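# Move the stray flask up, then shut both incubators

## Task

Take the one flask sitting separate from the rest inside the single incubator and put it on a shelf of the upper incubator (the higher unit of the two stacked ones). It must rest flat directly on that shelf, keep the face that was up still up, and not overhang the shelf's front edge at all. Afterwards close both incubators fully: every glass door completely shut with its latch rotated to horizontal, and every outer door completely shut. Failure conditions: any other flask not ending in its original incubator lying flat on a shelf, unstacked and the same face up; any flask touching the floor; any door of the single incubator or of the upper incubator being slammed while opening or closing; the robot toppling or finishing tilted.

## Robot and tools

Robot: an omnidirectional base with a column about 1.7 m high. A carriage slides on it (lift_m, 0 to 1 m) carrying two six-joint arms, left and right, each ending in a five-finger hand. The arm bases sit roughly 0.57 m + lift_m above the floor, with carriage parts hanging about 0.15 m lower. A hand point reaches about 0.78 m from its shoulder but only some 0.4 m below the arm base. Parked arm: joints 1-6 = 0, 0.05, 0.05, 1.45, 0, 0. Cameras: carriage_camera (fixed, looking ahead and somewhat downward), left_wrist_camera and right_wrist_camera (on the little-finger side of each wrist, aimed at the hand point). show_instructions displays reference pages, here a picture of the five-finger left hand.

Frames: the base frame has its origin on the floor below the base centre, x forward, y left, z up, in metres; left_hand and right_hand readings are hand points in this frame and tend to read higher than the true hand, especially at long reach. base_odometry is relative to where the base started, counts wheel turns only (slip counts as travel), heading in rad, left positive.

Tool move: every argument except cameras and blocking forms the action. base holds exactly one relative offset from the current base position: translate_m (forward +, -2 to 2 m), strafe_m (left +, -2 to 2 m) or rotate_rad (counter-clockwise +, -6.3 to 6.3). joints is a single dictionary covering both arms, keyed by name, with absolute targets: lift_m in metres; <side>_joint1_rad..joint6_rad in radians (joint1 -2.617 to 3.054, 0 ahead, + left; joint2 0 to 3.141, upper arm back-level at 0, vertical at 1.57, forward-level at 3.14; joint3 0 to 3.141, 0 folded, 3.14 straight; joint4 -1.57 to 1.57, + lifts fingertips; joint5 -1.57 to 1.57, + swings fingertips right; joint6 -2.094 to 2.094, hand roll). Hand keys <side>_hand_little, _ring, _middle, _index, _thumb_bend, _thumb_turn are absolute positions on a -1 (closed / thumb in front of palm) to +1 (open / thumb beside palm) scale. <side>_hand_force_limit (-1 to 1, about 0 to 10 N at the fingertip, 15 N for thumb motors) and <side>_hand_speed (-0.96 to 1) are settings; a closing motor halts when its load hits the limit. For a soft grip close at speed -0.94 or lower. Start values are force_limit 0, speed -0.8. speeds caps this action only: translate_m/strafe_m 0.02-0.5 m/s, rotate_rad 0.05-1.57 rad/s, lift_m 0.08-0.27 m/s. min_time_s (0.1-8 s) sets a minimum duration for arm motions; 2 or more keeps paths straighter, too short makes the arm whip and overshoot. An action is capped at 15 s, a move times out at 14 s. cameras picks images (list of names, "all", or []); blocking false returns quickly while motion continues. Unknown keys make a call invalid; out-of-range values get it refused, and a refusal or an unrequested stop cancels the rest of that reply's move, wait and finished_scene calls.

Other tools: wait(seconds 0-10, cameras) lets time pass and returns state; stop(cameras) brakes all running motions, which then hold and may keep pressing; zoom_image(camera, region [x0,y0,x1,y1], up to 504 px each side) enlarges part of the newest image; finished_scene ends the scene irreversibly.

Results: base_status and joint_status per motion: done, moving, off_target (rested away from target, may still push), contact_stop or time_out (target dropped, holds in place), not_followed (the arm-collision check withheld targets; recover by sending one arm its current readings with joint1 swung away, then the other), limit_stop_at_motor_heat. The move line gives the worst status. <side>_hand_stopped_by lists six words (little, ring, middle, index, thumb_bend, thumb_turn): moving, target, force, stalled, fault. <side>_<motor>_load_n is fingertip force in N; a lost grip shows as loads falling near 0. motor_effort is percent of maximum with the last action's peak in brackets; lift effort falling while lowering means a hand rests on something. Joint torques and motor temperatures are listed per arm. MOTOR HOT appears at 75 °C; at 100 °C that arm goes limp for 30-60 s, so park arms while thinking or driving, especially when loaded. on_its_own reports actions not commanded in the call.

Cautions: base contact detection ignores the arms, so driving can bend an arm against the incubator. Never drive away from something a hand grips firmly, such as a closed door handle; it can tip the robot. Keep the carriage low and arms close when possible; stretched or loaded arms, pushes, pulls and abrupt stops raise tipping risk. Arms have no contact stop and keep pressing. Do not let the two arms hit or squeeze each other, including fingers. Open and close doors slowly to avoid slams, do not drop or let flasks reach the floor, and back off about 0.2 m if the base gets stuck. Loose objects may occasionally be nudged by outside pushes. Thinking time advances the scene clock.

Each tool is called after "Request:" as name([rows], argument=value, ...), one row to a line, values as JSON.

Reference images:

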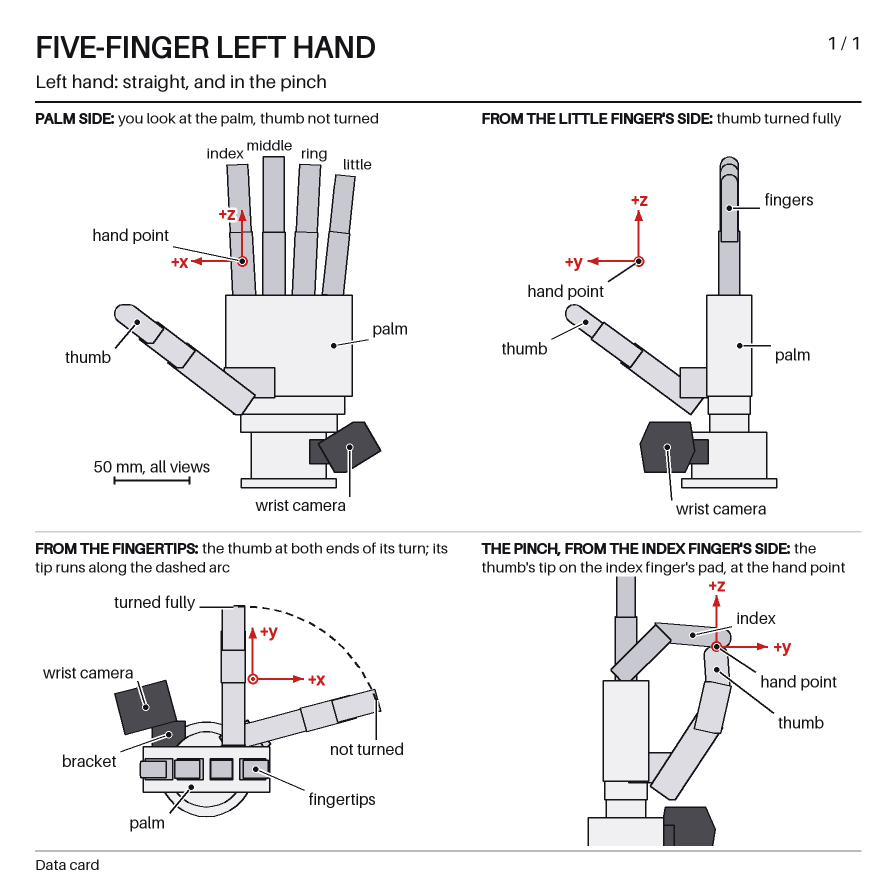

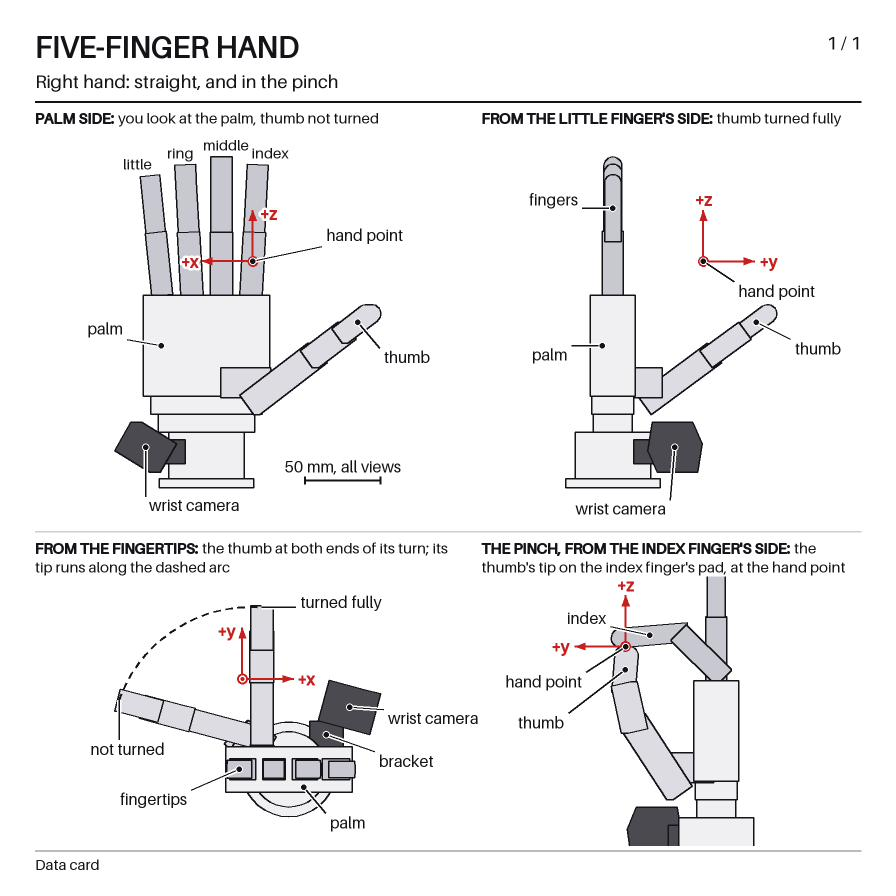

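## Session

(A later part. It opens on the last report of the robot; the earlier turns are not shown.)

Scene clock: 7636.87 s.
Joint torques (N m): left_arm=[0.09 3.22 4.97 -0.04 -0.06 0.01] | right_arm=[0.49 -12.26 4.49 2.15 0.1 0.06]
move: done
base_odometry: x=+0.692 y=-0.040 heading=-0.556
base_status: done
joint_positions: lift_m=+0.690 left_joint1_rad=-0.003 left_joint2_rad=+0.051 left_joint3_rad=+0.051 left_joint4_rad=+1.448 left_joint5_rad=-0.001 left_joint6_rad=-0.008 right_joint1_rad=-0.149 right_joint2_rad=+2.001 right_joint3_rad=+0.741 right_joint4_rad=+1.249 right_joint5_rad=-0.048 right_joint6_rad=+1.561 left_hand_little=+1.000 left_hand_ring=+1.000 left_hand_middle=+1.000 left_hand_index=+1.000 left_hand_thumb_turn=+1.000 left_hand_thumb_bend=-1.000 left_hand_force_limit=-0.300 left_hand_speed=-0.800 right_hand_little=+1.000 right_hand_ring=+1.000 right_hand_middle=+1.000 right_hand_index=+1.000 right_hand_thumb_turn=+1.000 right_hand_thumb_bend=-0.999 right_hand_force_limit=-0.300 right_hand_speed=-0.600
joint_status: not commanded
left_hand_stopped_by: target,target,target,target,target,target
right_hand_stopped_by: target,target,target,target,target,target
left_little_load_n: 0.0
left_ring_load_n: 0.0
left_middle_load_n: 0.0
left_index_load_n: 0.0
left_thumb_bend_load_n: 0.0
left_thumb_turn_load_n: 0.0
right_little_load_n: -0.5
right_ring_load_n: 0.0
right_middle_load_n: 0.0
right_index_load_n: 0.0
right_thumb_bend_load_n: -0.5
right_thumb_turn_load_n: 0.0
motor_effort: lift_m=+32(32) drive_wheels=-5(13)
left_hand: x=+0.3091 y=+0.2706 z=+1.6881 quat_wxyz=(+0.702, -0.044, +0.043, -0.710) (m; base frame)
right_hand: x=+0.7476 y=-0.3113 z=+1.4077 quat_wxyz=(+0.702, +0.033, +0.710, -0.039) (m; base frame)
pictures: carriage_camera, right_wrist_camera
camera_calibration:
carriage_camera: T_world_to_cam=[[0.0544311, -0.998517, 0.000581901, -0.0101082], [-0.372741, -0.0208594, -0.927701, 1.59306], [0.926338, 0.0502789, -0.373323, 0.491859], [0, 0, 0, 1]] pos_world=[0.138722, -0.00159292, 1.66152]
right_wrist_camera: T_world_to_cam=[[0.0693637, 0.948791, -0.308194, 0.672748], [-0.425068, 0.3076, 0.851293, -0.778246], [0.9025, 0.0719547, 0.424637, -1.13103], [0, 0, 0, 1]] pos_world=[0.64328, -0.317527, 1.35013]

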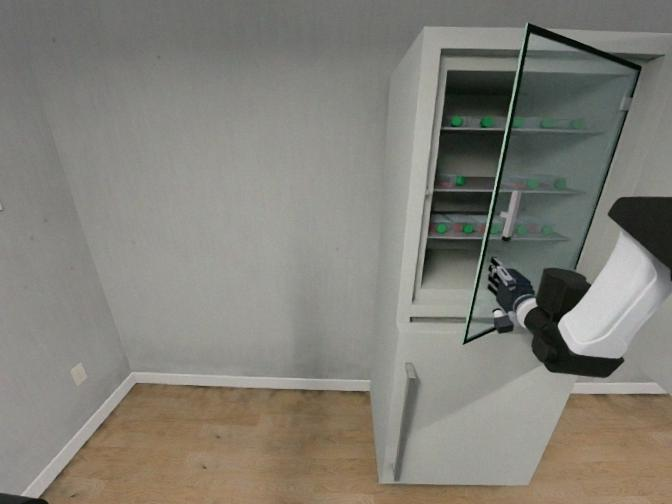

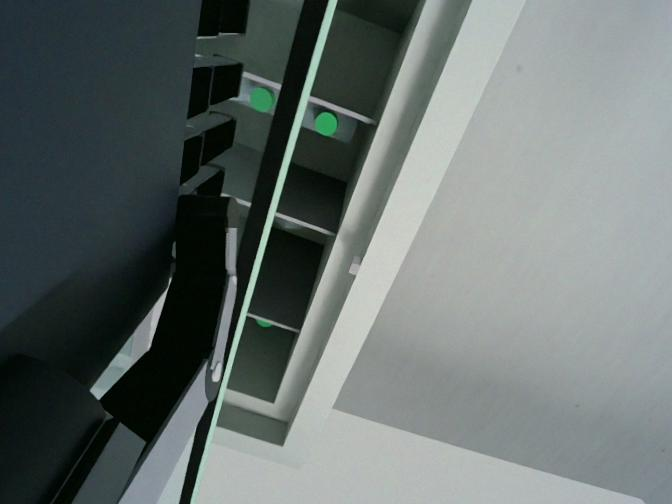

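Request:
move(base={"translate_m": 0.1}, speeds={"translate_m": 0.04}, cameras=["carriage_camera", "right_wrist_camera"])

Scene clock: 7646.87 s.
Joint torques (N m): left_arm=[0.08 3.18 4.78 0.02 -0.07 0] | right_arm=[0.47 -12.15 4.57 2.14 0.08 0.07]
move: done
base_odometry: x=+0.777 y=-0.092 heading=-0.556
base_status: done
joint_positions: lift_m=+0.690 left_joint1_rad=-0.003 left_joint2_rad=+0.051 left_joint3_rad=+0.051 left_joint4_rad=+1.449 left_joint5_rad=-0.001 left_joint6_rad=-0.008 right_joint1_rad=-0.149 right_joint2_rad=+2.000 right_joint3_rad=+0.740 right_joint4_rad=+1.250 right_joint5_rad=-0.046 right_joint6_rad=+1.561 left_hand_little=+1.000 left_hand_ring=+1.000 left_hand_middle=+1.000 left_hand_index=+1.000 left_hand_thumb_turn=+1.000 left_hand_thumb_bend=-1.000 left_hand_force_limit=-0.300 left_hand_speed=-0.800 right_hand_little=+1.000 right_hand_ring=+1.000 right_hand_middle=+1.000 right_hand_index=+1.000 right_hand_thumb_turn=+1.000 right_hand_thumb_bend=-0.999 right_hand_force_limit=-0.300 right_hand_speed=-0.600
joint_status: not commanded
left_hand_stopped_by: target,target,target,target,target,target
right_hand_stopped_by: target,target,target,target,target,target
left_little_load_n: 0.0
left_ring_load_n: 0.0
left_middle_load_n: 0.0
left_index_load_n: 0.0
left_thumb_bend_load_n: 0.0
left_thumb_turn_load_n: 0.0
right_little_load_n: 0.0
right_ring_load_n: 0.0
right_middle_load_n: 0.0
right_index_load_n: 0.0
right_thumb_bend_load_n: -0.5
right_thumb_turn_load_n: 0.0
motor_effort: lift_m=+32(32) drive_wheels=+4(13)
left_hand: x=+0.3088 y=+0.2706 z=+1.6882 quat_wxyz=(+0.702, -0.043, +0.042, -0.710) (m; base frame)
right_hand: x=+0.7474 y=-0.3116 z=+1.4082 quat_wxyz=(+0.702, +0.033, +0.710, -0.039) (m; base frame)
pictures: carriage_camera, right_wrist_camera
camera_calibration:
carriage_camera: T_world_to_cam=[[0.0544311, -0.998517, 0.000581901, -0.0101082], [-0.372741, -0.0208594, -0.927701, 1.59306], [0.926338, 0.0502789, -0.373323, 0.491859], [0, 0, 0, 1]] pos_world=[0.138722, -0.00159292, 1.66152]
right_wrist_camera: T_world_to_cam=[[0.0712107, 0.948628, -0.308274, 0.6718], [-0.42597, 0.308381, 0.850559, -0.776648], [0.901931, 0.0707466, 0.426047, -1.13307], [0, 0, 0, 1]] pos_world=[0.643283, -0.317624, 1.35043]

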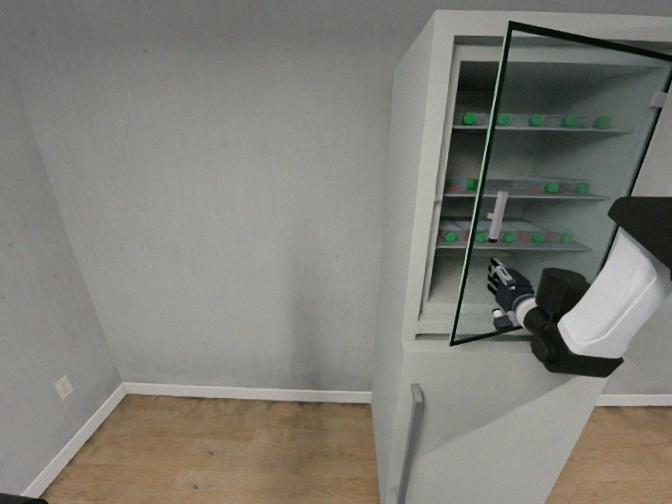

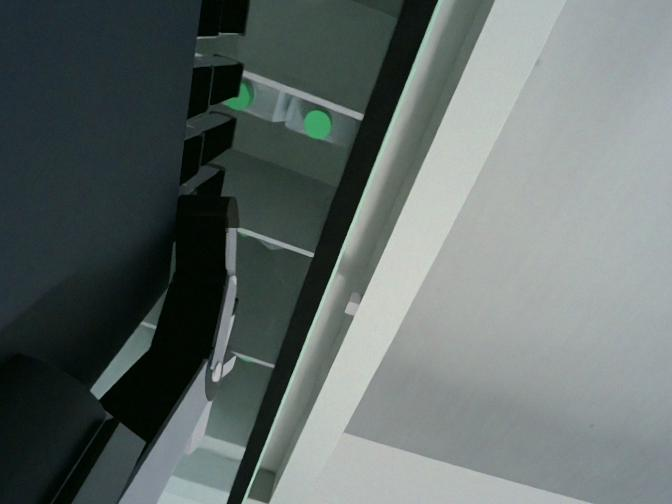

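Request:
move(base={"translate_m": 0.06}, speeds={"translate_m": 0.03}, cameras=["carriage_camera", "right_wrist_camera"])

Scene clock: 7656.57 s.
Joint torques (N m): left_arm=[0.06 3.19 4.83 -0.05 -0.07 0.01] | right_arm=[0.49 -12.08 4.66 2.12 0.08 0.06]
move: done
base_odometry: x=+0.828 y=-0.124 heading=-0.555
base_status: done
joint_positions: lift_m=+0.690 left_joint1_rad=-0.003 left_joint2_rad=+0.051 left_joint3_rad=+0.051 left_joint4_rad=+1.450 left_joint5_rad=-0.001 left_joint6_rad=-0.008 right_joint1_rad=-0.149 right_joint2_rad=+1.999 right_joint3_rad=+0.739 right_joint4_rad=+1.251 right_joint5_rad=-0.046 right_joint6_rad=+1.561 left_hand_little=+1.000 left_hand_ring=+1.000 left_hand_middle=+1.000 left_hand_index=+1.000 left_hand_thumb_turn=+1.000 left_hand_thumb_bend=-1.000 left_hand_force_limit=-0.300 left_hand_speed=-0.800 right_hand_little=+1.000 right_hand_ring=+1.000 right_hand_middle=+1.000 right_hand_index=+1.000 right_hand_thumb_turn=+1.000 right_hand_thumb_bend=-0.999 right_hand_force_limit=-0.300 right_hand_speed=-0.600
joint_status: not commanded
left_hand_stopped_by: target,target,target,target,target,target
right_hand_stopped_by: target,target,target,target,target,target
left_little_load_n: 0.0
left_ring_load_n: 0.0
left_middle_load_n: 0.0
left_index_load_n: 0.0
left_thumb_bend_load_n: 0.0
left_thumb_turn_load_n: 0.0
right_little_load_n: 0.0
right_ring_load_n: 0.0
right_middle_load_n: 0.0
right_index_load_n: 0.0
right_thumb_bend_load_n: 0.0
right_thumb_turn_load_n: 0.0
motor_effort: lift_m=+32(32) drive_wheels=+3(14)
left_hand: x=+0.3086 y=+0.2706 z=+1.6883 quat_wxyz=(+0.702, -0.043, +0.042, -0.710) (m; base frame)
right_hand: x=+0.7472 y=-0.3115 z=+1.4083 quat_wxyz=(+0.702, +0.033, +0.710, -0.039) (m; base frame)
pictures: carriage_camera, right_wrist_camera
camera_calibration:
carriage_camera: T_world_to_cam=[[0.0544311, -0.998517, 0.000581901, -0.0101082], [-0.372741, -0.0208594, -0.927701, 1.59306], [0.926338, 0.0502789, -0.373323, 0.491859], [0, 0, 0, 1]] pos_world=[0.138722, -0.00159292, 1.66152]
right_wrist_camera: T_world_to_cam=[[0.0712107, 0.948628, -0.308274, 0.671852], [-0.42597, 0.308381, 0.850559, -0.776861], [0.901931, 0.0707466, 0.426047, -1.13284], [0, 0, 0, 1]] pos_world=[0.642983, -0.317624, 1.35053]

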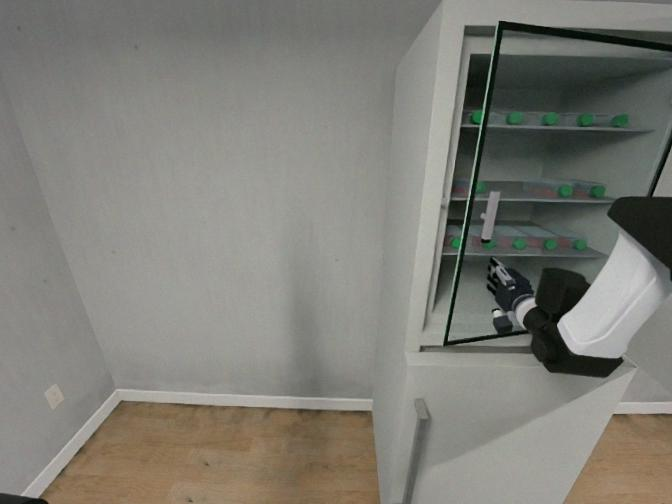

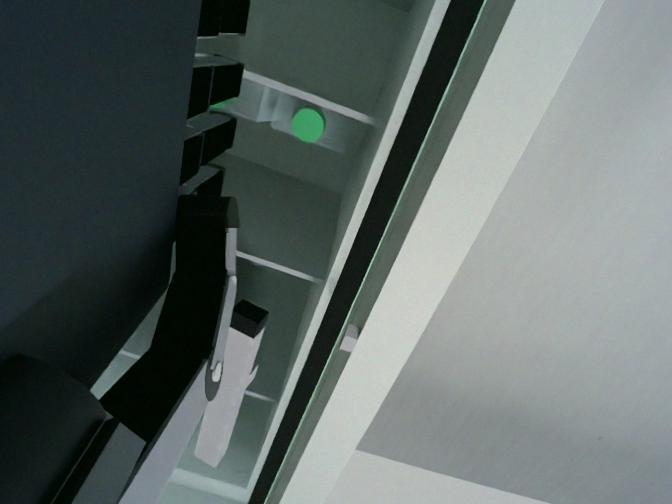

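Request:
move(base={"translate_m": 0.04}, speeds={"translate_m": 0.02}, cameras=["carriage_camera", "right_wrist_camera"])

Scene clock: 7664.53 s.
Joint torques (N m): left_arm=[0.08 3.21 4.82 -0.06 -0.07 0.01] | right_arm=[0.47 -12.11 4.64 2.11 0.08 0.06]
move: done
base_odometry: x=+0.862 y=-0.145 heading=-0.555
base_status: done
joint_positions: lift_m=+0.690 left_joint1_rad=-0.003 left_joint2_rad=+0.051 left_joint3_rad=+0.051 left_joint4_rad=+1.450 left_joint5_rad=-0.001 left_joint6_rad=-0.008 right_joint1_rad=-0.149 right_joint2_rad=+1.999 right_joint3_rad=+0.739 right_joint4_rad=+1.252 right_joint5_rad=-0.046 right_joint6_rad=+1.561 left_hand_little=+1.000 left_hand_ring=+1.000 left_hand_middle=+1.000 left_hand_index=+1.000 left_hand_thumb_turn=+1.000 left_hand_thumb_bend=-1.000 left_hand_force_limit=-0.300 left_hand_speed=-0.800 right_hand_little=+1.000 right_hand_ring=+1.000 right_hand_middle=+1.000 right_hand_index=+1.000 right_hand_thumb_turn=+1.000 right_hand_thumb_bend=-0.999 right_hand_force_limit=-0.300 right_hand_speed=-0.600
joint_status: not commanded
left_hand_stopped_by: target,target,target,target,target,target
right_hand_stopped_by: target,target,target,target,target,target
left_little_load_n: 0.0
left_ring_load_n: 0.0
left_middle_load_n: 0.0
left_index_load_n: 0.0
left_thumb_bend_load_n: 0.0
left_thumb_turn_load_n: 0.0
right_little_load_n: 0.0
right_ring_load_n: 0.0
right_middle_load_n: 0.0
right_index_load_n: 0.0
right_thumb_bend_load_n: 0.0
right_thumb_turn_load_n: 0.0
motor_effort: lift_m=+32(32) drive_wheels=+3(12)
left_hand: x=+0.3085 y=+0.2706 z=+1.6883 quat_wxyz=(+0.702, -0.043, +0.042, -0.710) (m; base frame)
right_hand: x=+0.7471 y=-0.3115 z=+1.4087 quat_wxyz=(+0.703, +0.033, +0.709, -0.039) (m; base frame)
pictures: carriage_camera, right_wrist_camera
camera_calibration:
carriage_camera: T_world_to_cam=[[0.0544311, -0.998517, 0.000581901, -0.0101082], [-0.372741, -0.0208594, -0.927701, 1.59306], [0.926338, 0.0502789, -0.373323, 0.491859], [0, 0, 0, 1]] pos_world=[0.138722, -0.00159292, 1.66152]
right_wrist_camera: T_world_to_cam=[[0.0716628, 0.948556, -0.308394, 0.67176], [-0.4272, 0.308583, 0.849869, -0.77524], [0.901313, 0.0708417, 0.427337, -1.13424], [0, 0, 0, 1]] pos_world=[0.642984, -0.317624, 1.35072]

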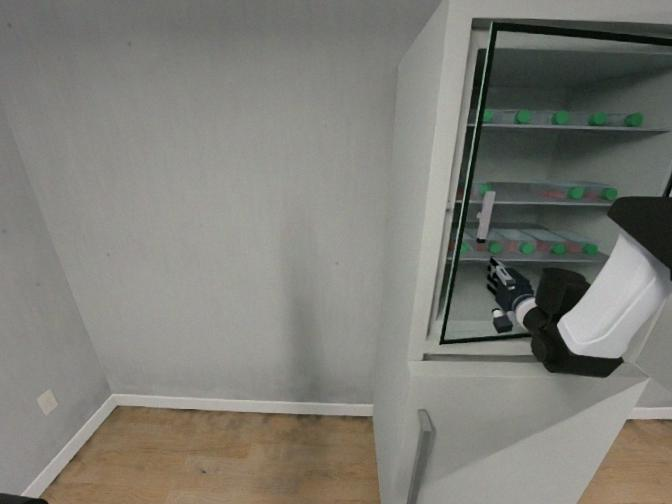

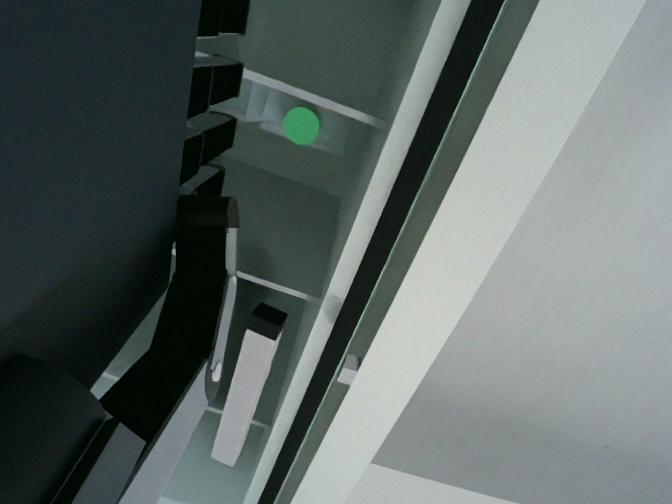

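Request:
move(base={"translate_m": 0.04}, speeds={"translate_m": 0.02})

Request:
move(base={"translate_m": 0.03}, speeds={"translate_m": 0.02}, cameras=["carriage_camera", "right_wrist_camera"])

Scene clock: 7673.83 s.
Joint torques (N m): left_arm=[0.08 3.22 4.83 -0.06 -0.07 0.01] | right_arm=[0.49 -12.15 4.63 2.1 0.08 0.06]
move: done
base_odometry: x=+0.896 y=-0.166 heading=-0.554
base_status: done
joint_positions: lift_m=+0.690 left_joint1_rad=-0.003 left_joint2_rad=+0.051 left_joint3_rad=+0.051 left_joint4_rad=+1.450 left_joint5_rad=-0.001 left_joint6_rad=-0.008 right_joint1_rad=-0.149 right_joint2_rad=+1.999 right_joint3_rad=+0.739 right_joint4_rad=+1.253 right_joint5_rad=-0.046 right_joint6_rad=+1.561 left_hand_little=+1.000 left_hand_ring=+1.000 left_hand_middle=+1.000 left_hand_index=+1.000 left_hand_thumb_turn=+1.000 left_hand_thumb_bend=-1.000 left_hand_force_limit=-0.300 left_hand_speed=-0.800 right_hand_little=+1.000 right_hand_ring=+1.000 right_hand_middle=+1.000 right_hand_index=+1.000 right_hand_thumb_turn=+1.000 right_hand_thumb_bend=-0.999 right_hand_force_limit=-0.300 right_hand_speed=-0.600
joint_status: not commanded
left_hand_stopped_by: target,target,target,target,target,target
right_hand_stopped_by: target,target,target,target,target,target
left_little_load_n: 0.0
left_ring_load_n: 0.0
left_middle_load_n: 0.0
left_index_load_n: 0.0
left_thumb_bend_load_n: 0.0
left_thumb_turn_load_n: 0.0
right_little_load_n: 0.0
right_ring_load_n: 0.0
right_middle_load_n: 0.0
right_index_load_n: 0.0
right_thumb_bend_load_n: -0.5
right_thumb_turn_load_n: 0.0
motor_effort: lift_m=+32(32) drive_wheels=+3(11)
left_hand: x=+0.3085 y=+0.2705 z=+1.6883 quat_wxyz=(+0.702, -0.043, +0.042, -0.710) (m; base frame)
right_hand: x=+0.7471 y=-0.3115 z=+1.4090 quat_wxyz=(+0.703, +0.033, +0.709, -0.039) (m; base frame)
pictures: none

Scene clock: 7675.70 s.
Joint torques (N m): left_arm=[0.09 3.28 4.74 0.02 -0.07 0.01] | right_arm=[0.49 -12.03 4.96 2.04 0.08 0.06]
Motor temperatures (°C): left_arm=[23 28 32 24 26 23] | right_arm=[25 50 37 41 24 23]
move: done
base_odometry: x=+0.922 y=-0.181 heading=-0.554
base_status: done
joint_positions: lift_m=+0.690 left_joint1_rad=-0.003 left_joint2_rad=+0.051 left_joint3_rad=+0.051 left_joint4_rad=+1.451 left_joint5_rad=-0.001 left_joint6_rad=-0.008 right_joint1_rad=-0.149 right_joint2_rad=+1.999 right_joint3_rad=+0.735 right_joint4_rad=+1.259 right_joint5_rad=-0.046 right_joint6_rad=+1.561 left_hand_little=+1.000 left_hand_ring=+1.000 left_hand_middle=+1.000 left_hand_index=+1.000 left_hand_thumb_turn=+1.000 left_hand_thumb_bend=-1.000 left_hand_force_limit=-0.300 left_hand_speed=-0.800 right_hand_little=+1.000 right_hand_ring=+1.000 right_hand_middle=+1.000 right_hand_index=+1.000 right_hand_thumb_turn=+1.000 right_hand_thumb_bend=-0.999 right_hand_force_limit=-0.300 right_hand_speed=-0.600
joint_status: not commanded
left_hand_stopped_by: target,target,target,target,target,target
right_hand_stopped_by: target,target,target,target,target,target
left_little_load_n: 0.0
left_ring_load_n: 0.0
left_middle_load_n: 0.0
left_index_load_n: 0.0
left_thumb_bend_load_n: 0.0
left_thumb_turn_load_n: 0.0
right_little_load_n: 0.0
right_ring_load_n: 0.0
right_middle_load_n: 0.0
right_index_load_n: 0.0
right_thumb_bend_load_n: 0.0
right_thumb_turn_load_n: 0.0
motor_effort: lift_m=+32(32) drive_wheels=-5(11)
left_hand: x=+0.3084 y=+0.2705 z=+1.6883 quat_wxyz=(+0.702, -0.043, +0.042, -0.710) (m; base frame)
right_hand: x=+0.7462 y=-0.3114 z=+1.4092 quat_wxyz=(+0.704, +0.033, +0.708, -0.039) (m; base frame)
pictures: carriage_camera, right_wrist_camera
camera_calibration:
carriage_camera: T_world_to_cam=[[0.0544311, -0.998517, 0.000581901, -0.0101082], [-0.372741, -0.0208594, -0.927701, 1.59306], [0.926338, 0.0502789, -0.373323, 0.491859], [0, 0, 0, 1]] pos_world=[0.138722, -0.00159292, 1.66152]
right_wrist_camera: T_world_to_cam=[[0.0727647, 0.948375, -0.308692, 0.671412], [-0.430067, 0.309094, 0.848236, -0.771523], [0.89986, 0.0710364, 0.430356, -1.13679], [0, 0, 0, 1]] pos_world=[0.642288, -0.317524, 1.35092]

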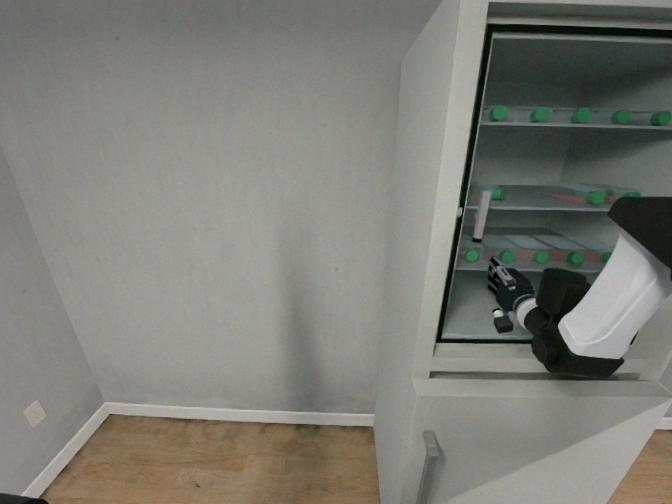

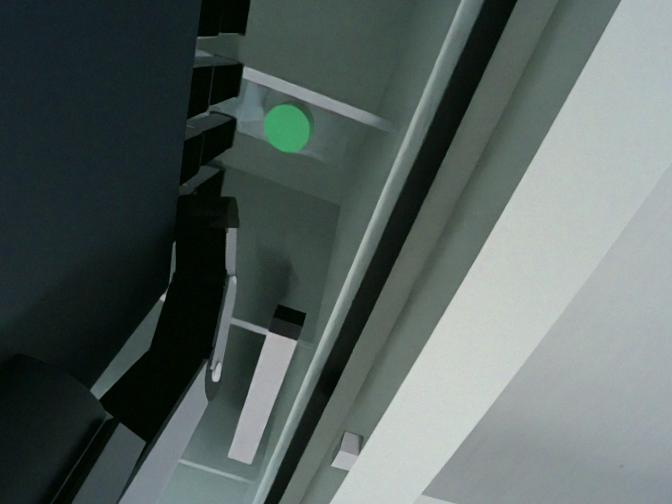

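Request:
move(base={"translate_m": -0.08}, speeds={"translate_m": 0.06}, cameras=["carriage_camera"])

Request:
zoom_image(camera="carriage_camera", region=[430, 150, 530, 250])

Request:
move(joints={"lift_m": 0.82}, cameras=["carriage_camera", "right_wrist_camera"])

Request:
zoom_image(camera="carriage_camera", region=[430, 200, 530, 300])

Scene clock: 7751.00 s.
Joint torques (N m): left_arm=[0.08 3.26 4.82 -0.06 -0.07 0.01] | right_arm=[0.46 -12.03 4.98 2.04 0.08 0.06]
move: done
base_odometry: x=+0.854 y=-0.139 heading=-0.554
base_status: done
joint_positions: lift_m=+0.690 left_joint1_rad=-0.003 left_joint2_rad=+0.051 left_joint3_rad=+0.051 left_joint4_rad=+1.450 left_joint5_rad=-0.001 left_joint6_rad=-0.008 right_joint1_rad=-0.148 right_joint2_rad=+1.999 right_joint3_rad=+0.735 right_joint4_rad=+1.259 right_joint5_rad=-0.046 right_joint6_rad=+1.561 left_hand_little=+1.000 left_hand_ring=+1.000 left_hand_middle=+1.000 left_hand_index=+1.000 left_hand_thumb_turn=+1.000 left_hand_thumb_bend=-1.000 left_hand_force_limit=-0.300 left_hand_speed=-0.800 right_hand_little=+1.000 right_hand_ring=+1.000 right_hand_middle=+1.000 right_hand_index=+1.000 right_hand_thumb_turn=+1.000 right_hand_thumb_bend=-0.999 right_hand_force_limit=-0.300 right_hand_speed=-0.600
joint_status: not commanded
left_hand_stopped_by: target,target,target,target,target,target
right_hand_stopped_by: target,target,target,target,target,target
left_little_load_n: 0.0
left_ring_load_n: 0.0
left_middle_load_n: 0.0
left_index_load_n: 0.0
left_thumb_bend_load_n: 0.0
left_thumb_turn_load_n: 0.0
right_little_load_n: 0.0
right_ring_load_n: 0.0
right_middle_load_n: 0.0
right_index_load_n: 0.0
right_thumb_bend_load_n: -0.5
right_thumb_turn_load_n: 0.0
motor_effort: lift_m=+32(32) drive_wheels=+5(14)
left_hand: x=+0.3085 y=+0.2705 z=+1.6883 quat_wxyz=(+0.702, -0.043, +0.042, -0.710) (m; base frame)
right_hand: x=+0.7462 y=-0.3112 z=+1.4092 quat_wxyz=(+0.704, +0.033, +0.708, -0.039) (m; base frame)
pictures: carriage_camera
camera_calibration:
carriage_camera: T_world_to_cam=[[0.0544311, -0.998517, 0.000581901, -0.0101082], [-0.372741, -0.0208594, -0.927701, 1.59306], [0.926338, 0.0502789, -0.373323, 0.491859], [0, 0, 0, 1]] pos_world=[0.138722, -0.00159292, 1.66152]

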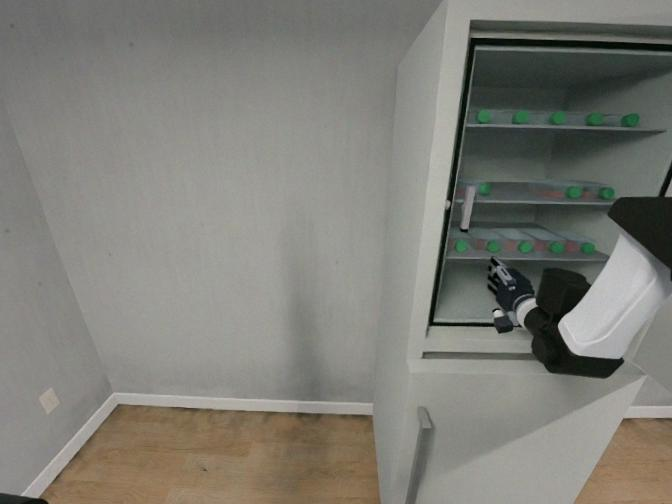

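Scaled by 5.040.

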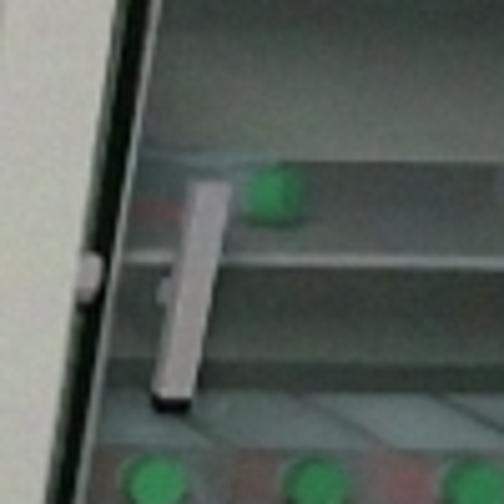

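Scene clock: 7752.07 s.
Joint torques (N m): left_arm=[0.08 3.22 4.83 -0.02 -0.07 0.01] | right_arm=[0.43 -11.08 5.01 2 0.08 0.06]
move: done
base_odometry: x=+0.854 y=-0.139 heading=-0.554
base_status: not commanded
joint_positions: lift_m=+0.820 left_joint1_rad=-0.003 left_joint2_rad=+0.051 left_joint3_rad=+0.051 left_joint4_rad=+1.450 left_joint5_rad=-0.001 left_joint6_rad=-0.008 right_joint1_rad=-0.148 right_joint2_rad=+1.989 right_joint3_rad=+0.735 right_joint4_rad=+1.263 right_joint5_rad=-0.046 right_joint6_rad=+1.561 left_hand_little=+1.000 left_hand_ring=+1.000 left_hand_middle=+1.000 left_hand_index=+1.000 left_hand_thumb_turn=+1.000 left_hand_thumb_bend=-1.000 left_hand_force_limit=-0.300 left_hand_speed=-0.800 right_hand_little=+1.000 right_hand_ring=+1.000 right_hand_middle=+1.000 right_hand_index=+1.000 right_hand_thumb_turn=+1.000 right_hand_thumb_bend=-0.999 right_hand_force_limit=-0.300 right_hand_speed=-0.600
joint_status: all done
left_hand_stopped_by: target,target,target,target,target,target
right_hand_stopped_by: target,target,target,target,target,target
left_little_load_n: 0.0
left_ring_load_n: 0.0
left_middle_load_n: 0.0
left_index_load_n: 0.0
left_thumb_bend_load_n: 0.0
left_thumb_turn_load_n: -0.5
right_little_load_n: 0.0
right_ring_load_n: 0.0
right_middle_load_n: 0.0
right_index_load_n: 0.0
right_thumb_bend_load_n: -0.5
right_thumb_turn_load_n: 0.0
motor_effort: lift_m=+32(39) drive_wheels=+5(5)
left_hand: x=+0.3085 y=+0.2705 z=+1.8183 quat_wxyz=(+0.702, -0.043, +0.042, -0.710) (m; base frame)
right_hand: x=+0.7456 y=-0.3111 z=+1.5450 quat_wxyz=(+0.709, +0.032, +0.703, -0.040) (m; base frame)
pictures: carriage_camera, right_wrist_camera
camera_calibration:
carriage_camera: T_world_to_cam=[[0.0544311, -0.998517, 0.000581901, -0.0101838], [-0.372741, -0.0208594, -0.927701, 1.71367], [0.926338, 0.0502789, -0.373323, 0.540391], [0, 0, 0, 1]] pos_world=[0.138722, -0.00159292, 1.79152]
right_wrist_camera: T_world_to_cam=[[0.0764713, 0.947826, -0.30948, 0.711343], [-0.441375, 0.3105, 0.841889, -0.868462], [0.894058, 0.0722162, 0.442091, -1.2081], [0, 0, 0, 1]] pos_world=[0.642401, -0.317327, 1.48539]

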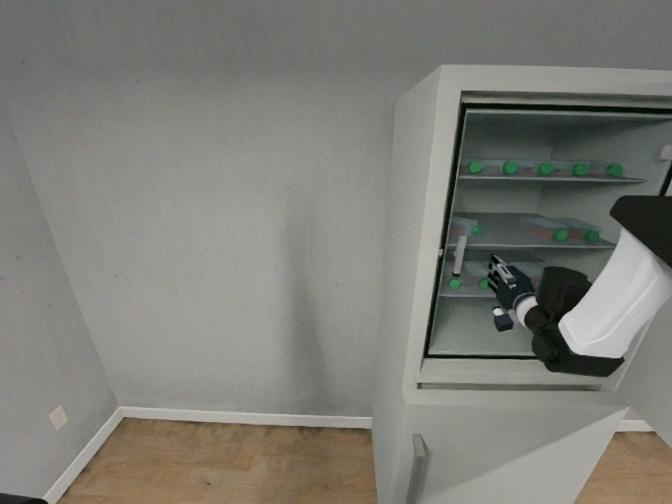

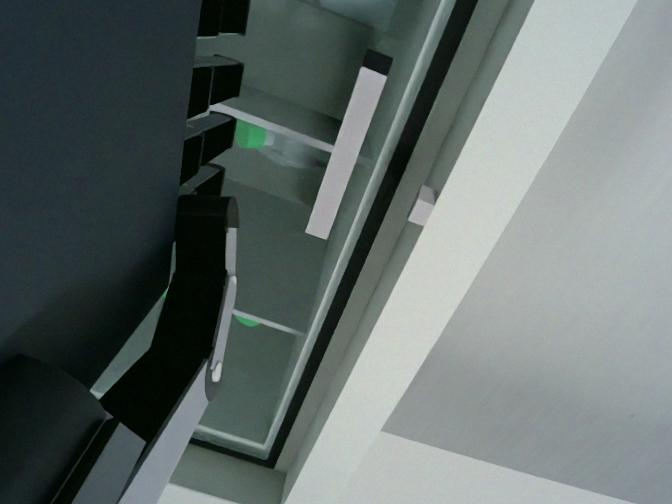

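Scaled by 5.040.

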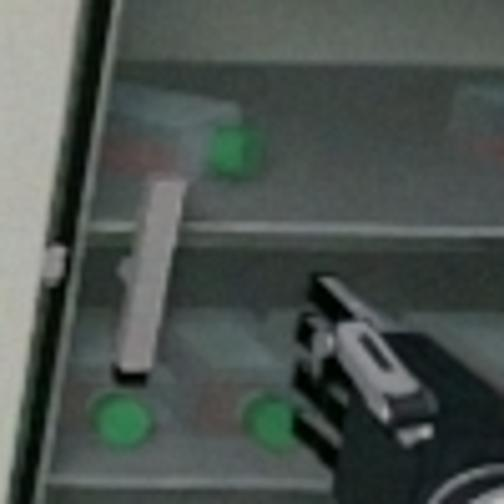

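Request:
move(joints={"right_hand_middle": -0.9, "right_hand_ring": -0.9, "right_hand_little": -0.9}, cameras=["all"])

Scene clock: 7860.97 s.
Joint torques (N m): left_arm=[0.08 3.21 4.82 -0.04 -0.07 0.01] | right_arm=[0.46 -11.03 5.01 1.98 0.08 0.08]
move: off_target
base_odometry: x=+0.854 y=-0.139 heading=-0.554
base_status: not commanded
joint_positions: lift_m=+0.820 left_joint1_rad=-0.003 left_joint2_rad=+0.051 left_joint3_rad=+0.051 left_joint4_rad=+1.450 left_joint5_rad=-0.001 left_joint6_rad=-0.008 right_joint1_rad=-0.148 right_joint2_rad=+1.989 right_joint3_rad=+0.735 right_joint4_rad=+1.263 right_joint5_rad=-0.046 right_joint6_rad=+1.561 left_hand_little=+1.000 left_hand_ring=+1.000 left_hand_middle=+1.000 left_hand_index=+1.000 left_hand_thumb_turn=+1.000 left_hand_thumb_bend=-1.000 left_hand_force_limit=-0.300 left_hand_speed=-0.800 right_hand_little=-0.900 right_hand_ring=-0.900 right_hand_middle=-0.211 right_hand_index=+1.000 right_hand_thumb_turn=+1.000 right_hand_thumb_bend=-1.000 right_hand_force_limit=-0.300 right_hand_speed=-0.600
joint_status: right_hand_middle off_target (ended at -0.211, target -0.900); the others done
left_hand_stopped_by: target,target,target,target,target,target
right_hand_stopped_by: target,target,force,target,target,target
left_little_load_n: 0.0
left_ring_load_n: 0.0
left_middle_load_n: 0.0
left_index_load_n: 0.0
left_thumb_bend_load_n: 0.0
left_thumb_turn_load_n: 0.0
right_little_load_n: 0.0
right_ring_load_n: 0.0
right_middle_load_n: 4.5
right_index_load_n: 0.0
right_thumb_bend_load_n: -5.5
right_thumb_turn_load_n: 0.0
motor_effort: lift_m=+32(32) drive_wheels=+5(5)
left_hand: x=+0.3085 y=+0.2705 z=+1.8183 quat_wxyz=(+0.702, -0.043, +0.042, -0.710) (m; base frame)
right_hand: x=+0.7456 y=-0.3111 z=+1.5450 quat_wxyz=(+0.709, +0.032, +0.703, -0.040) (m; base frame)
pictures: carriage_camera, left_wrist_camera, right_wrist_camera
camera_calibration:
carriage_camera: T_world_to_cam=[[0.0544311, -0.998517, 0.000581901, -0.0101838], [-0.372741, -0.0208594, -0.927701, 1.71367], [0.926338, 0.0502789, -0.373323, 0.540391], [0, 0, 0, 1]] pos_world=[0.138722, -0.00159292, 1.79152]
left_wrist_camera: T_world_to_cam=[[-0.966133, -0.243882, 0.084314, 0.213391], [0.169475, -0.846089, -0.505382, 1.1014], [0.194591, -0.473977, 0.858767, -1.38322], [0, 0, 0, 1]] pos_world=[0.288667, 0.328311, 1.7265]
right_wrist_camera: T_world_to_cam=[[0.0764713, 0.947826, -0.30948, 0.711343], [-0.441375, 0.3105, 0.841889, -0.868462], [0.894058, 0.0722162, 0.442091, -1.2081], [0, 0, 0, 1]] pos_world=[0.642401, -0.317327, 1.48539]

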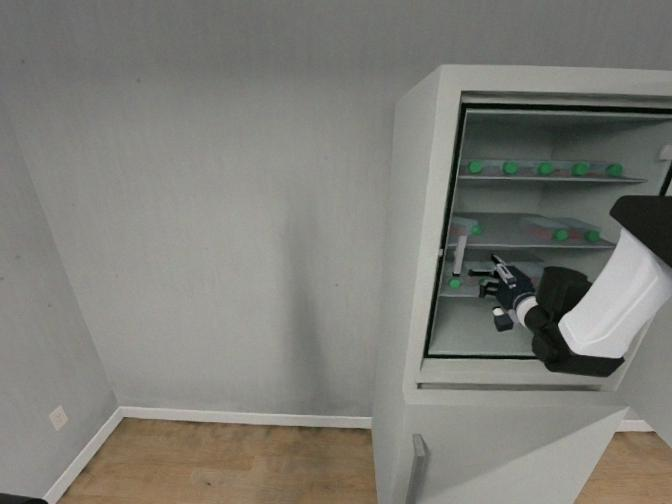

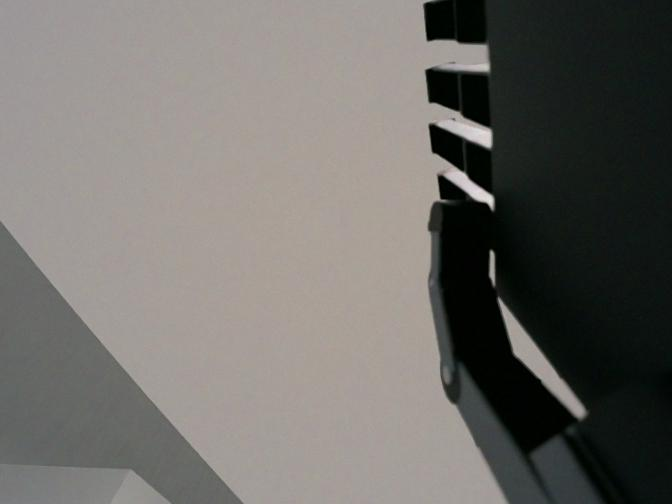

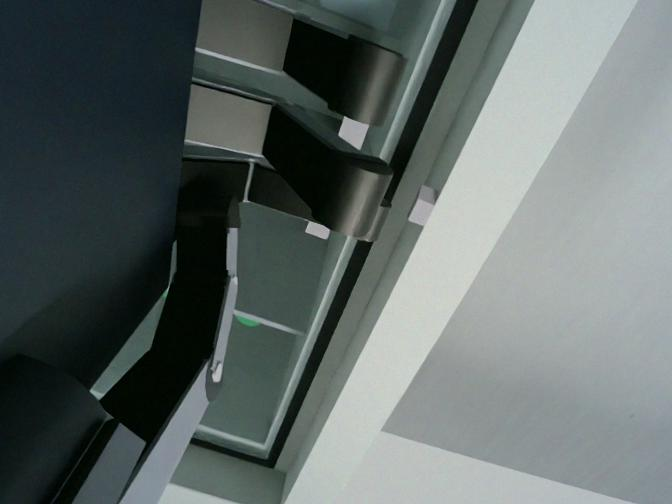

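Request:
move(joints={"right_hand_thumb_bend": 1.0, "right_hand_middle": -0.15})

Request:
move(joints={"right_hand_middle": -0.92}, base={"strafe_m": 0.05}, speeds={"strafe_m": 0.06}, cameras=["carriage_camera", "right_wrist_camera"])

Scene clock: 7889.20 s.
Joint torques (N m): left_arm=[0.09 3.21 4.82 -0.04 -0.07 0.01] | right_arm=[0.46 -11.02 5 1.98 0.08 0.08]
move: done
base_odometry: x=+0.854 y=-0.139 heading=-0.554
base_status: not commanded
joint_positions: lift_m=+0.820 left_joint1_rad=-0.003 left_joint2_rad=+0.051 left_joint3_rad=+0.051 left_joint4_rad=+1.450 left_joint5_rad=-0.001 left_joint6_rad=-0.008 right_joint1_rad=-0.148 right_joint2_rad=+1.989 right_joint3_rad=+0.735 right_joint4_rad=+1.263 right_joint5_rad=-0.046 right_joint6_rad=+1.561 left_hand_little=+1.000 left_hand_ring=+1.000 left_hand_middle=+1.000 left_hand_index=+1.000 left_hand_thumb_turn=+1.000 left_hand_thumb_bend=-1.000 left_hand_force_limit=-0.300 left_hand_speed=-0.800 right_hand_little=-0.900 right_hand_ring=-0.900 right_hand_middle=-0.150 right_hand_index=+1.000 right_hand_thumb_turn=+1.000 right_hand_thumb_bend=+1.000 right_hand_force_limit=-0.300 right_hand_speed=-0.600
joint_status: all done
left_hand_stopped_by: target,target,target,target,target,target
right_hand_stopped_by: target,target,target,target,target,target
left_little_load_n: 0.0
left_ring_load_n: 0.0
left_middle_load_n: 0.0
left_index_load_n: -0.5
left_thumb_bend_load_n: 0.0
left_thumb_turn_load_n: 0.0
right_little_load_n: 0.0
right_ring_load_n: 0.0
right_middle_load_n: 0.0
right_index_load_n: 0.0
right_thumb_bend_load_n: -0.5
right_thumb_turn_load_n: 0.0
motor_effort: lift_m=+32(32) drive_wheels=+4(5)
left_hand: x=+0.3085 y=+0.2705 z=+1.8183 quat_wxyz=(+0.702, -0.043, +0.042, -0.710) (m; base frame)
right_hand: x=+0.7456 y=-0.3111 z=+1.5450 quat_wxyz=(+0.709, +0.032, +0.703, -0.040) (m; base frame)
pictures: none

Scene clock: 7890.57 s.
Joint torques (N m): left_arm=[0.03 3.22 4.83 -0.05 -0.07 0.01] | right_arm=[0.17 -11.02 5.01 1.98 0.06 0.08]
move: done
base_odometry: x=+0.880 y=-0.097 heading=-0.554
base_status: done
joint_positions: lift_m=+0.820 left_joint1_rad=-0.003 left_joint2_rad=+0.051 left_joint3_rad=+0.051 left_joint4_rad=+1.450 left_joint5_rad=-0.001 left_joint6_rad=-0.008 right_joint1_rad=-0.145 right_joint2_rad=+1.989 right_joint3_rad=+0.735 right_joint4_rad=+1.263 right_joint5_rad=-0.044 right_joint6_rad=+1.561 left_hand_little=+1.000 left_hand_ring=+1.000 left_hand_middle=+1.000 left_hand_index=+1.000 left_hand_thumb_turn=+1.000 left_hand_thumb_bend=-1.000 left_hand_force_limit=-0.300 left_hand_speed=-0.800 right_hand_little=-0.900 right_hand_ring=-0.900 right_hand_middle=-0.920 right_hand_index=+1.000 right_hand_thumb_turn=+1.000 right_hand_thumb_bend=+1.000 right_hand_force_limit=-0.300 right_hand_speed=-0.600
joint_status: all done
left_hand_stopped_by: target,target,target,target,target,target
right_hand_stopped_by: target,target,target,target,target,target
left_little_load_n: 0.0
left_ring_load_n: 0.0
left_middle_load_n: 0.0
left_index_load_n: 0.0
left_thumb_bend_load_n: 0.0
left_thumb_turn_load_n: 0.0
right_little_load_n: 0.0
right_ring_load_n: 0.0
right_middle_load_n: 0.0
right_index_load_n: 0.0
right_thumb_bend_load_n: 0.0
right_thumb_turn_load_n: 0.0
motor_effort: lift_m=+32(32) drive_wheels=-4(13)
left_hand: x=+0.3085 y=+0.2706 z=+1.8183 quat_wxyz=(+0.702, -0.043, +0.042, -0.710) (m; base frame)
right_hand: x=+0.7457 y=-0.3099 z=+1.5450 quat_wxyz=(+0.709, +0.032, +0.703, -0.040) (m; base frame)
pictures: carriage_camera, right_wrist_camera
camera_calibration:
carriage_camera: T_world_to_cam=[[0.0544311, -0.998517, 0.000581901, -0.0101838], [-0.372741, -0.0208594, -0.927701, 1.71367], [0.926338, 0.0502789, -0.373323, 0.540391], [0, 0, 0, 1]] pos_world=[0.138722, -0.00159292, 1.79152]
right_wrist_camera: T_world_to_cam=[[0.0757493, 0.947872, -0.309517, 0.71082], [-0.441634, 0.310195, 0.841866, -0.868611], [0.893992, 0.0729223, 0.44211, -1.20812], [0, 0, 0, 1]] pos_world=[0.6426, -0.316229, 1.48539]

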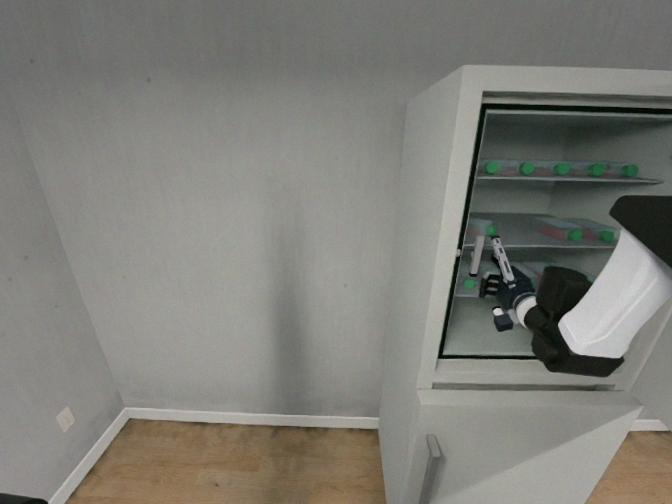

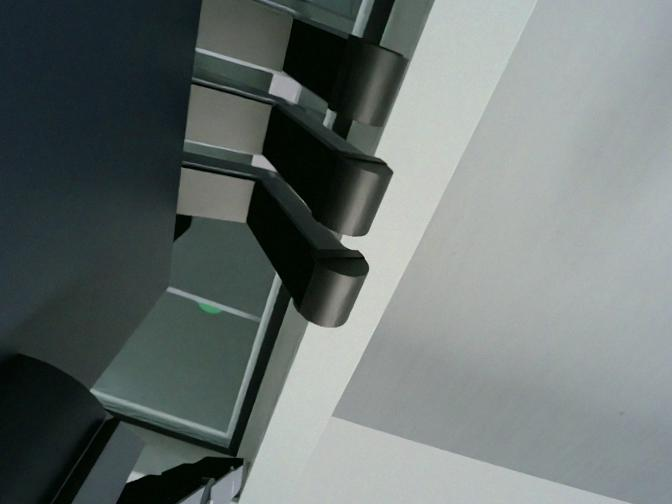

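Request:
move(base={"strafe_m": 0.045}, joints={"lift_m": 0.855}, speeds={"strafe_m": 0.06}, cameras=["carriage_camera", "right_wrist_camera"])

Request:
zoom_image(camera="carriage_camera", region=[430, 200, 560, 330])

Scene clock: 7910.67 s.
Joint torques (N m): left_arm=[0.01 3.22 4.82 -0.04 -0.07 0.01] | right_arm=[0.03 -10.74 5.01 1.96 0.05 0.08]
move: done
base_odometry: x=+0.904 y=-0.059 heading=-0.555
base_status: done
joint_positions: lift_m=+0.855 left_joint1_rad=-0.002 left_joint2_rad=+0.051 left_joint3_rad=+0.051 left_joint4_rad=+1.450 left_joint5_rad=-0.001 left_joint6_rad=-0.008 right_joint1_rad=-0.144 right_joint2_rad=+1.987 right_joint3_rad=+0.735 right_joint4_rad=+1.264 right_joint5_rad=-0.044 right_joint6_rad=+1.561 left_hand_little=+1.000 left_hand_ring=+1.000 left_hand_middle=+1.000 left_hand_index=+1.000 left_hand_thumb_turn=+1.000 left_hand_thumb_bend=-1.000 left_hand_force_limit=-0.300 left_hand_speed=-0.800 right_hand_little=-0.900 right_hand_ring=-0.900 right_hand_middle=-0.920 right_hand_index=+1.000 right_hand_thumb_turn=+1.000 right_hand_thumb_bend=+1.000 right_hand_force_limit=-0.300 right_hand_speed=-0.600
joint_status: all done
left_hand_stopped_by: target,target,target,target,target,target
right_hand_stopped_by: target,target,target,target,target,target
left_little_load_n: 0.0
left_ring_load_n: 0.0
left_middle_load_n: 0.0
left_index_load_n: 0.0
left_thumb_bend_load_n: 0.0
left_thumb_turn_load_n: 0.0
right_little_load_n: 0.0
right_ring_load_n: 0.0
right_middle_load_n: 0.0
right_index_load_n: 0.0
right_thumb_bend_load_n: 0.0
right_thumb_turn_load_n: 0.0
motor_effort: lift_m=+32(40) drive_wheels=-3(12)
left_hand: x=+0.3085 y=+0.2707 z=+1.8533 quat_wxyz=(+0.702, -0.043, +0.042, -0.710) (m; base frame)
right_hand: x=+0.7455 y=-0.3094 z=+1.5816 quat_wxyz=(+0.710, +0.032, +0.702, -0.039) (m; base frame)
pictures: carriage_camera, right_wrist_camera
camera_calibration:
carriage_camera: T_world_to_cam=[[0.0544311, -0.998517, 0.000581901, -0.0102042], [-0.372741, -0.0208594, -0.927701, 1.74614], [0.926338, 0.0502789, -0.373323, 0.553457], [0, 0, 0, 1]] pos_world=[0.138722, -0.00159292, 1.82652]
right_wrist_camera: T_world_to_cam=[[0.0762131, 0.947764, -0.309734, 0.721643], [-0.44504, 0.310312, 0.840027, -0.894177], [0.892262, 0.0738231, 0.445443, -1.22783], [0, 0, 0, 1]] pos_world=[0.642603, -0.315831, 1.52158]

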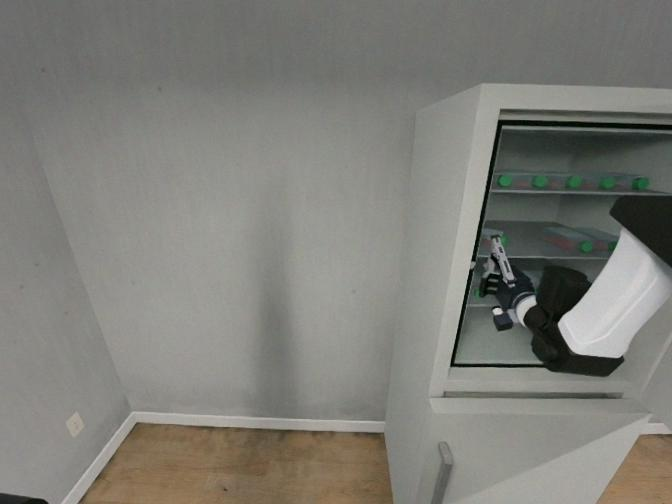

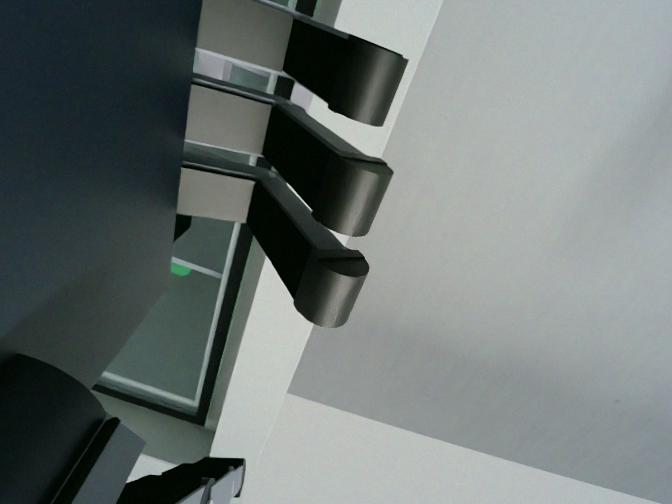

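Scaled by 3.877.

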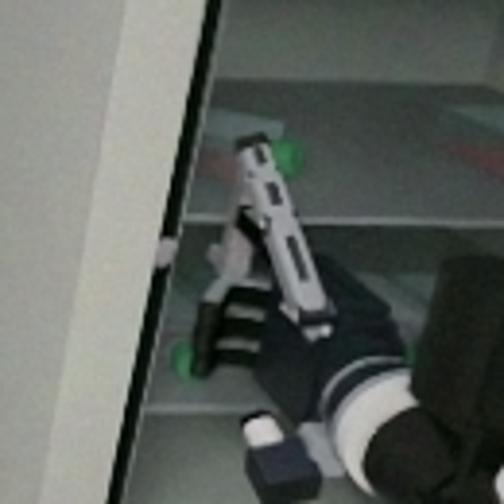

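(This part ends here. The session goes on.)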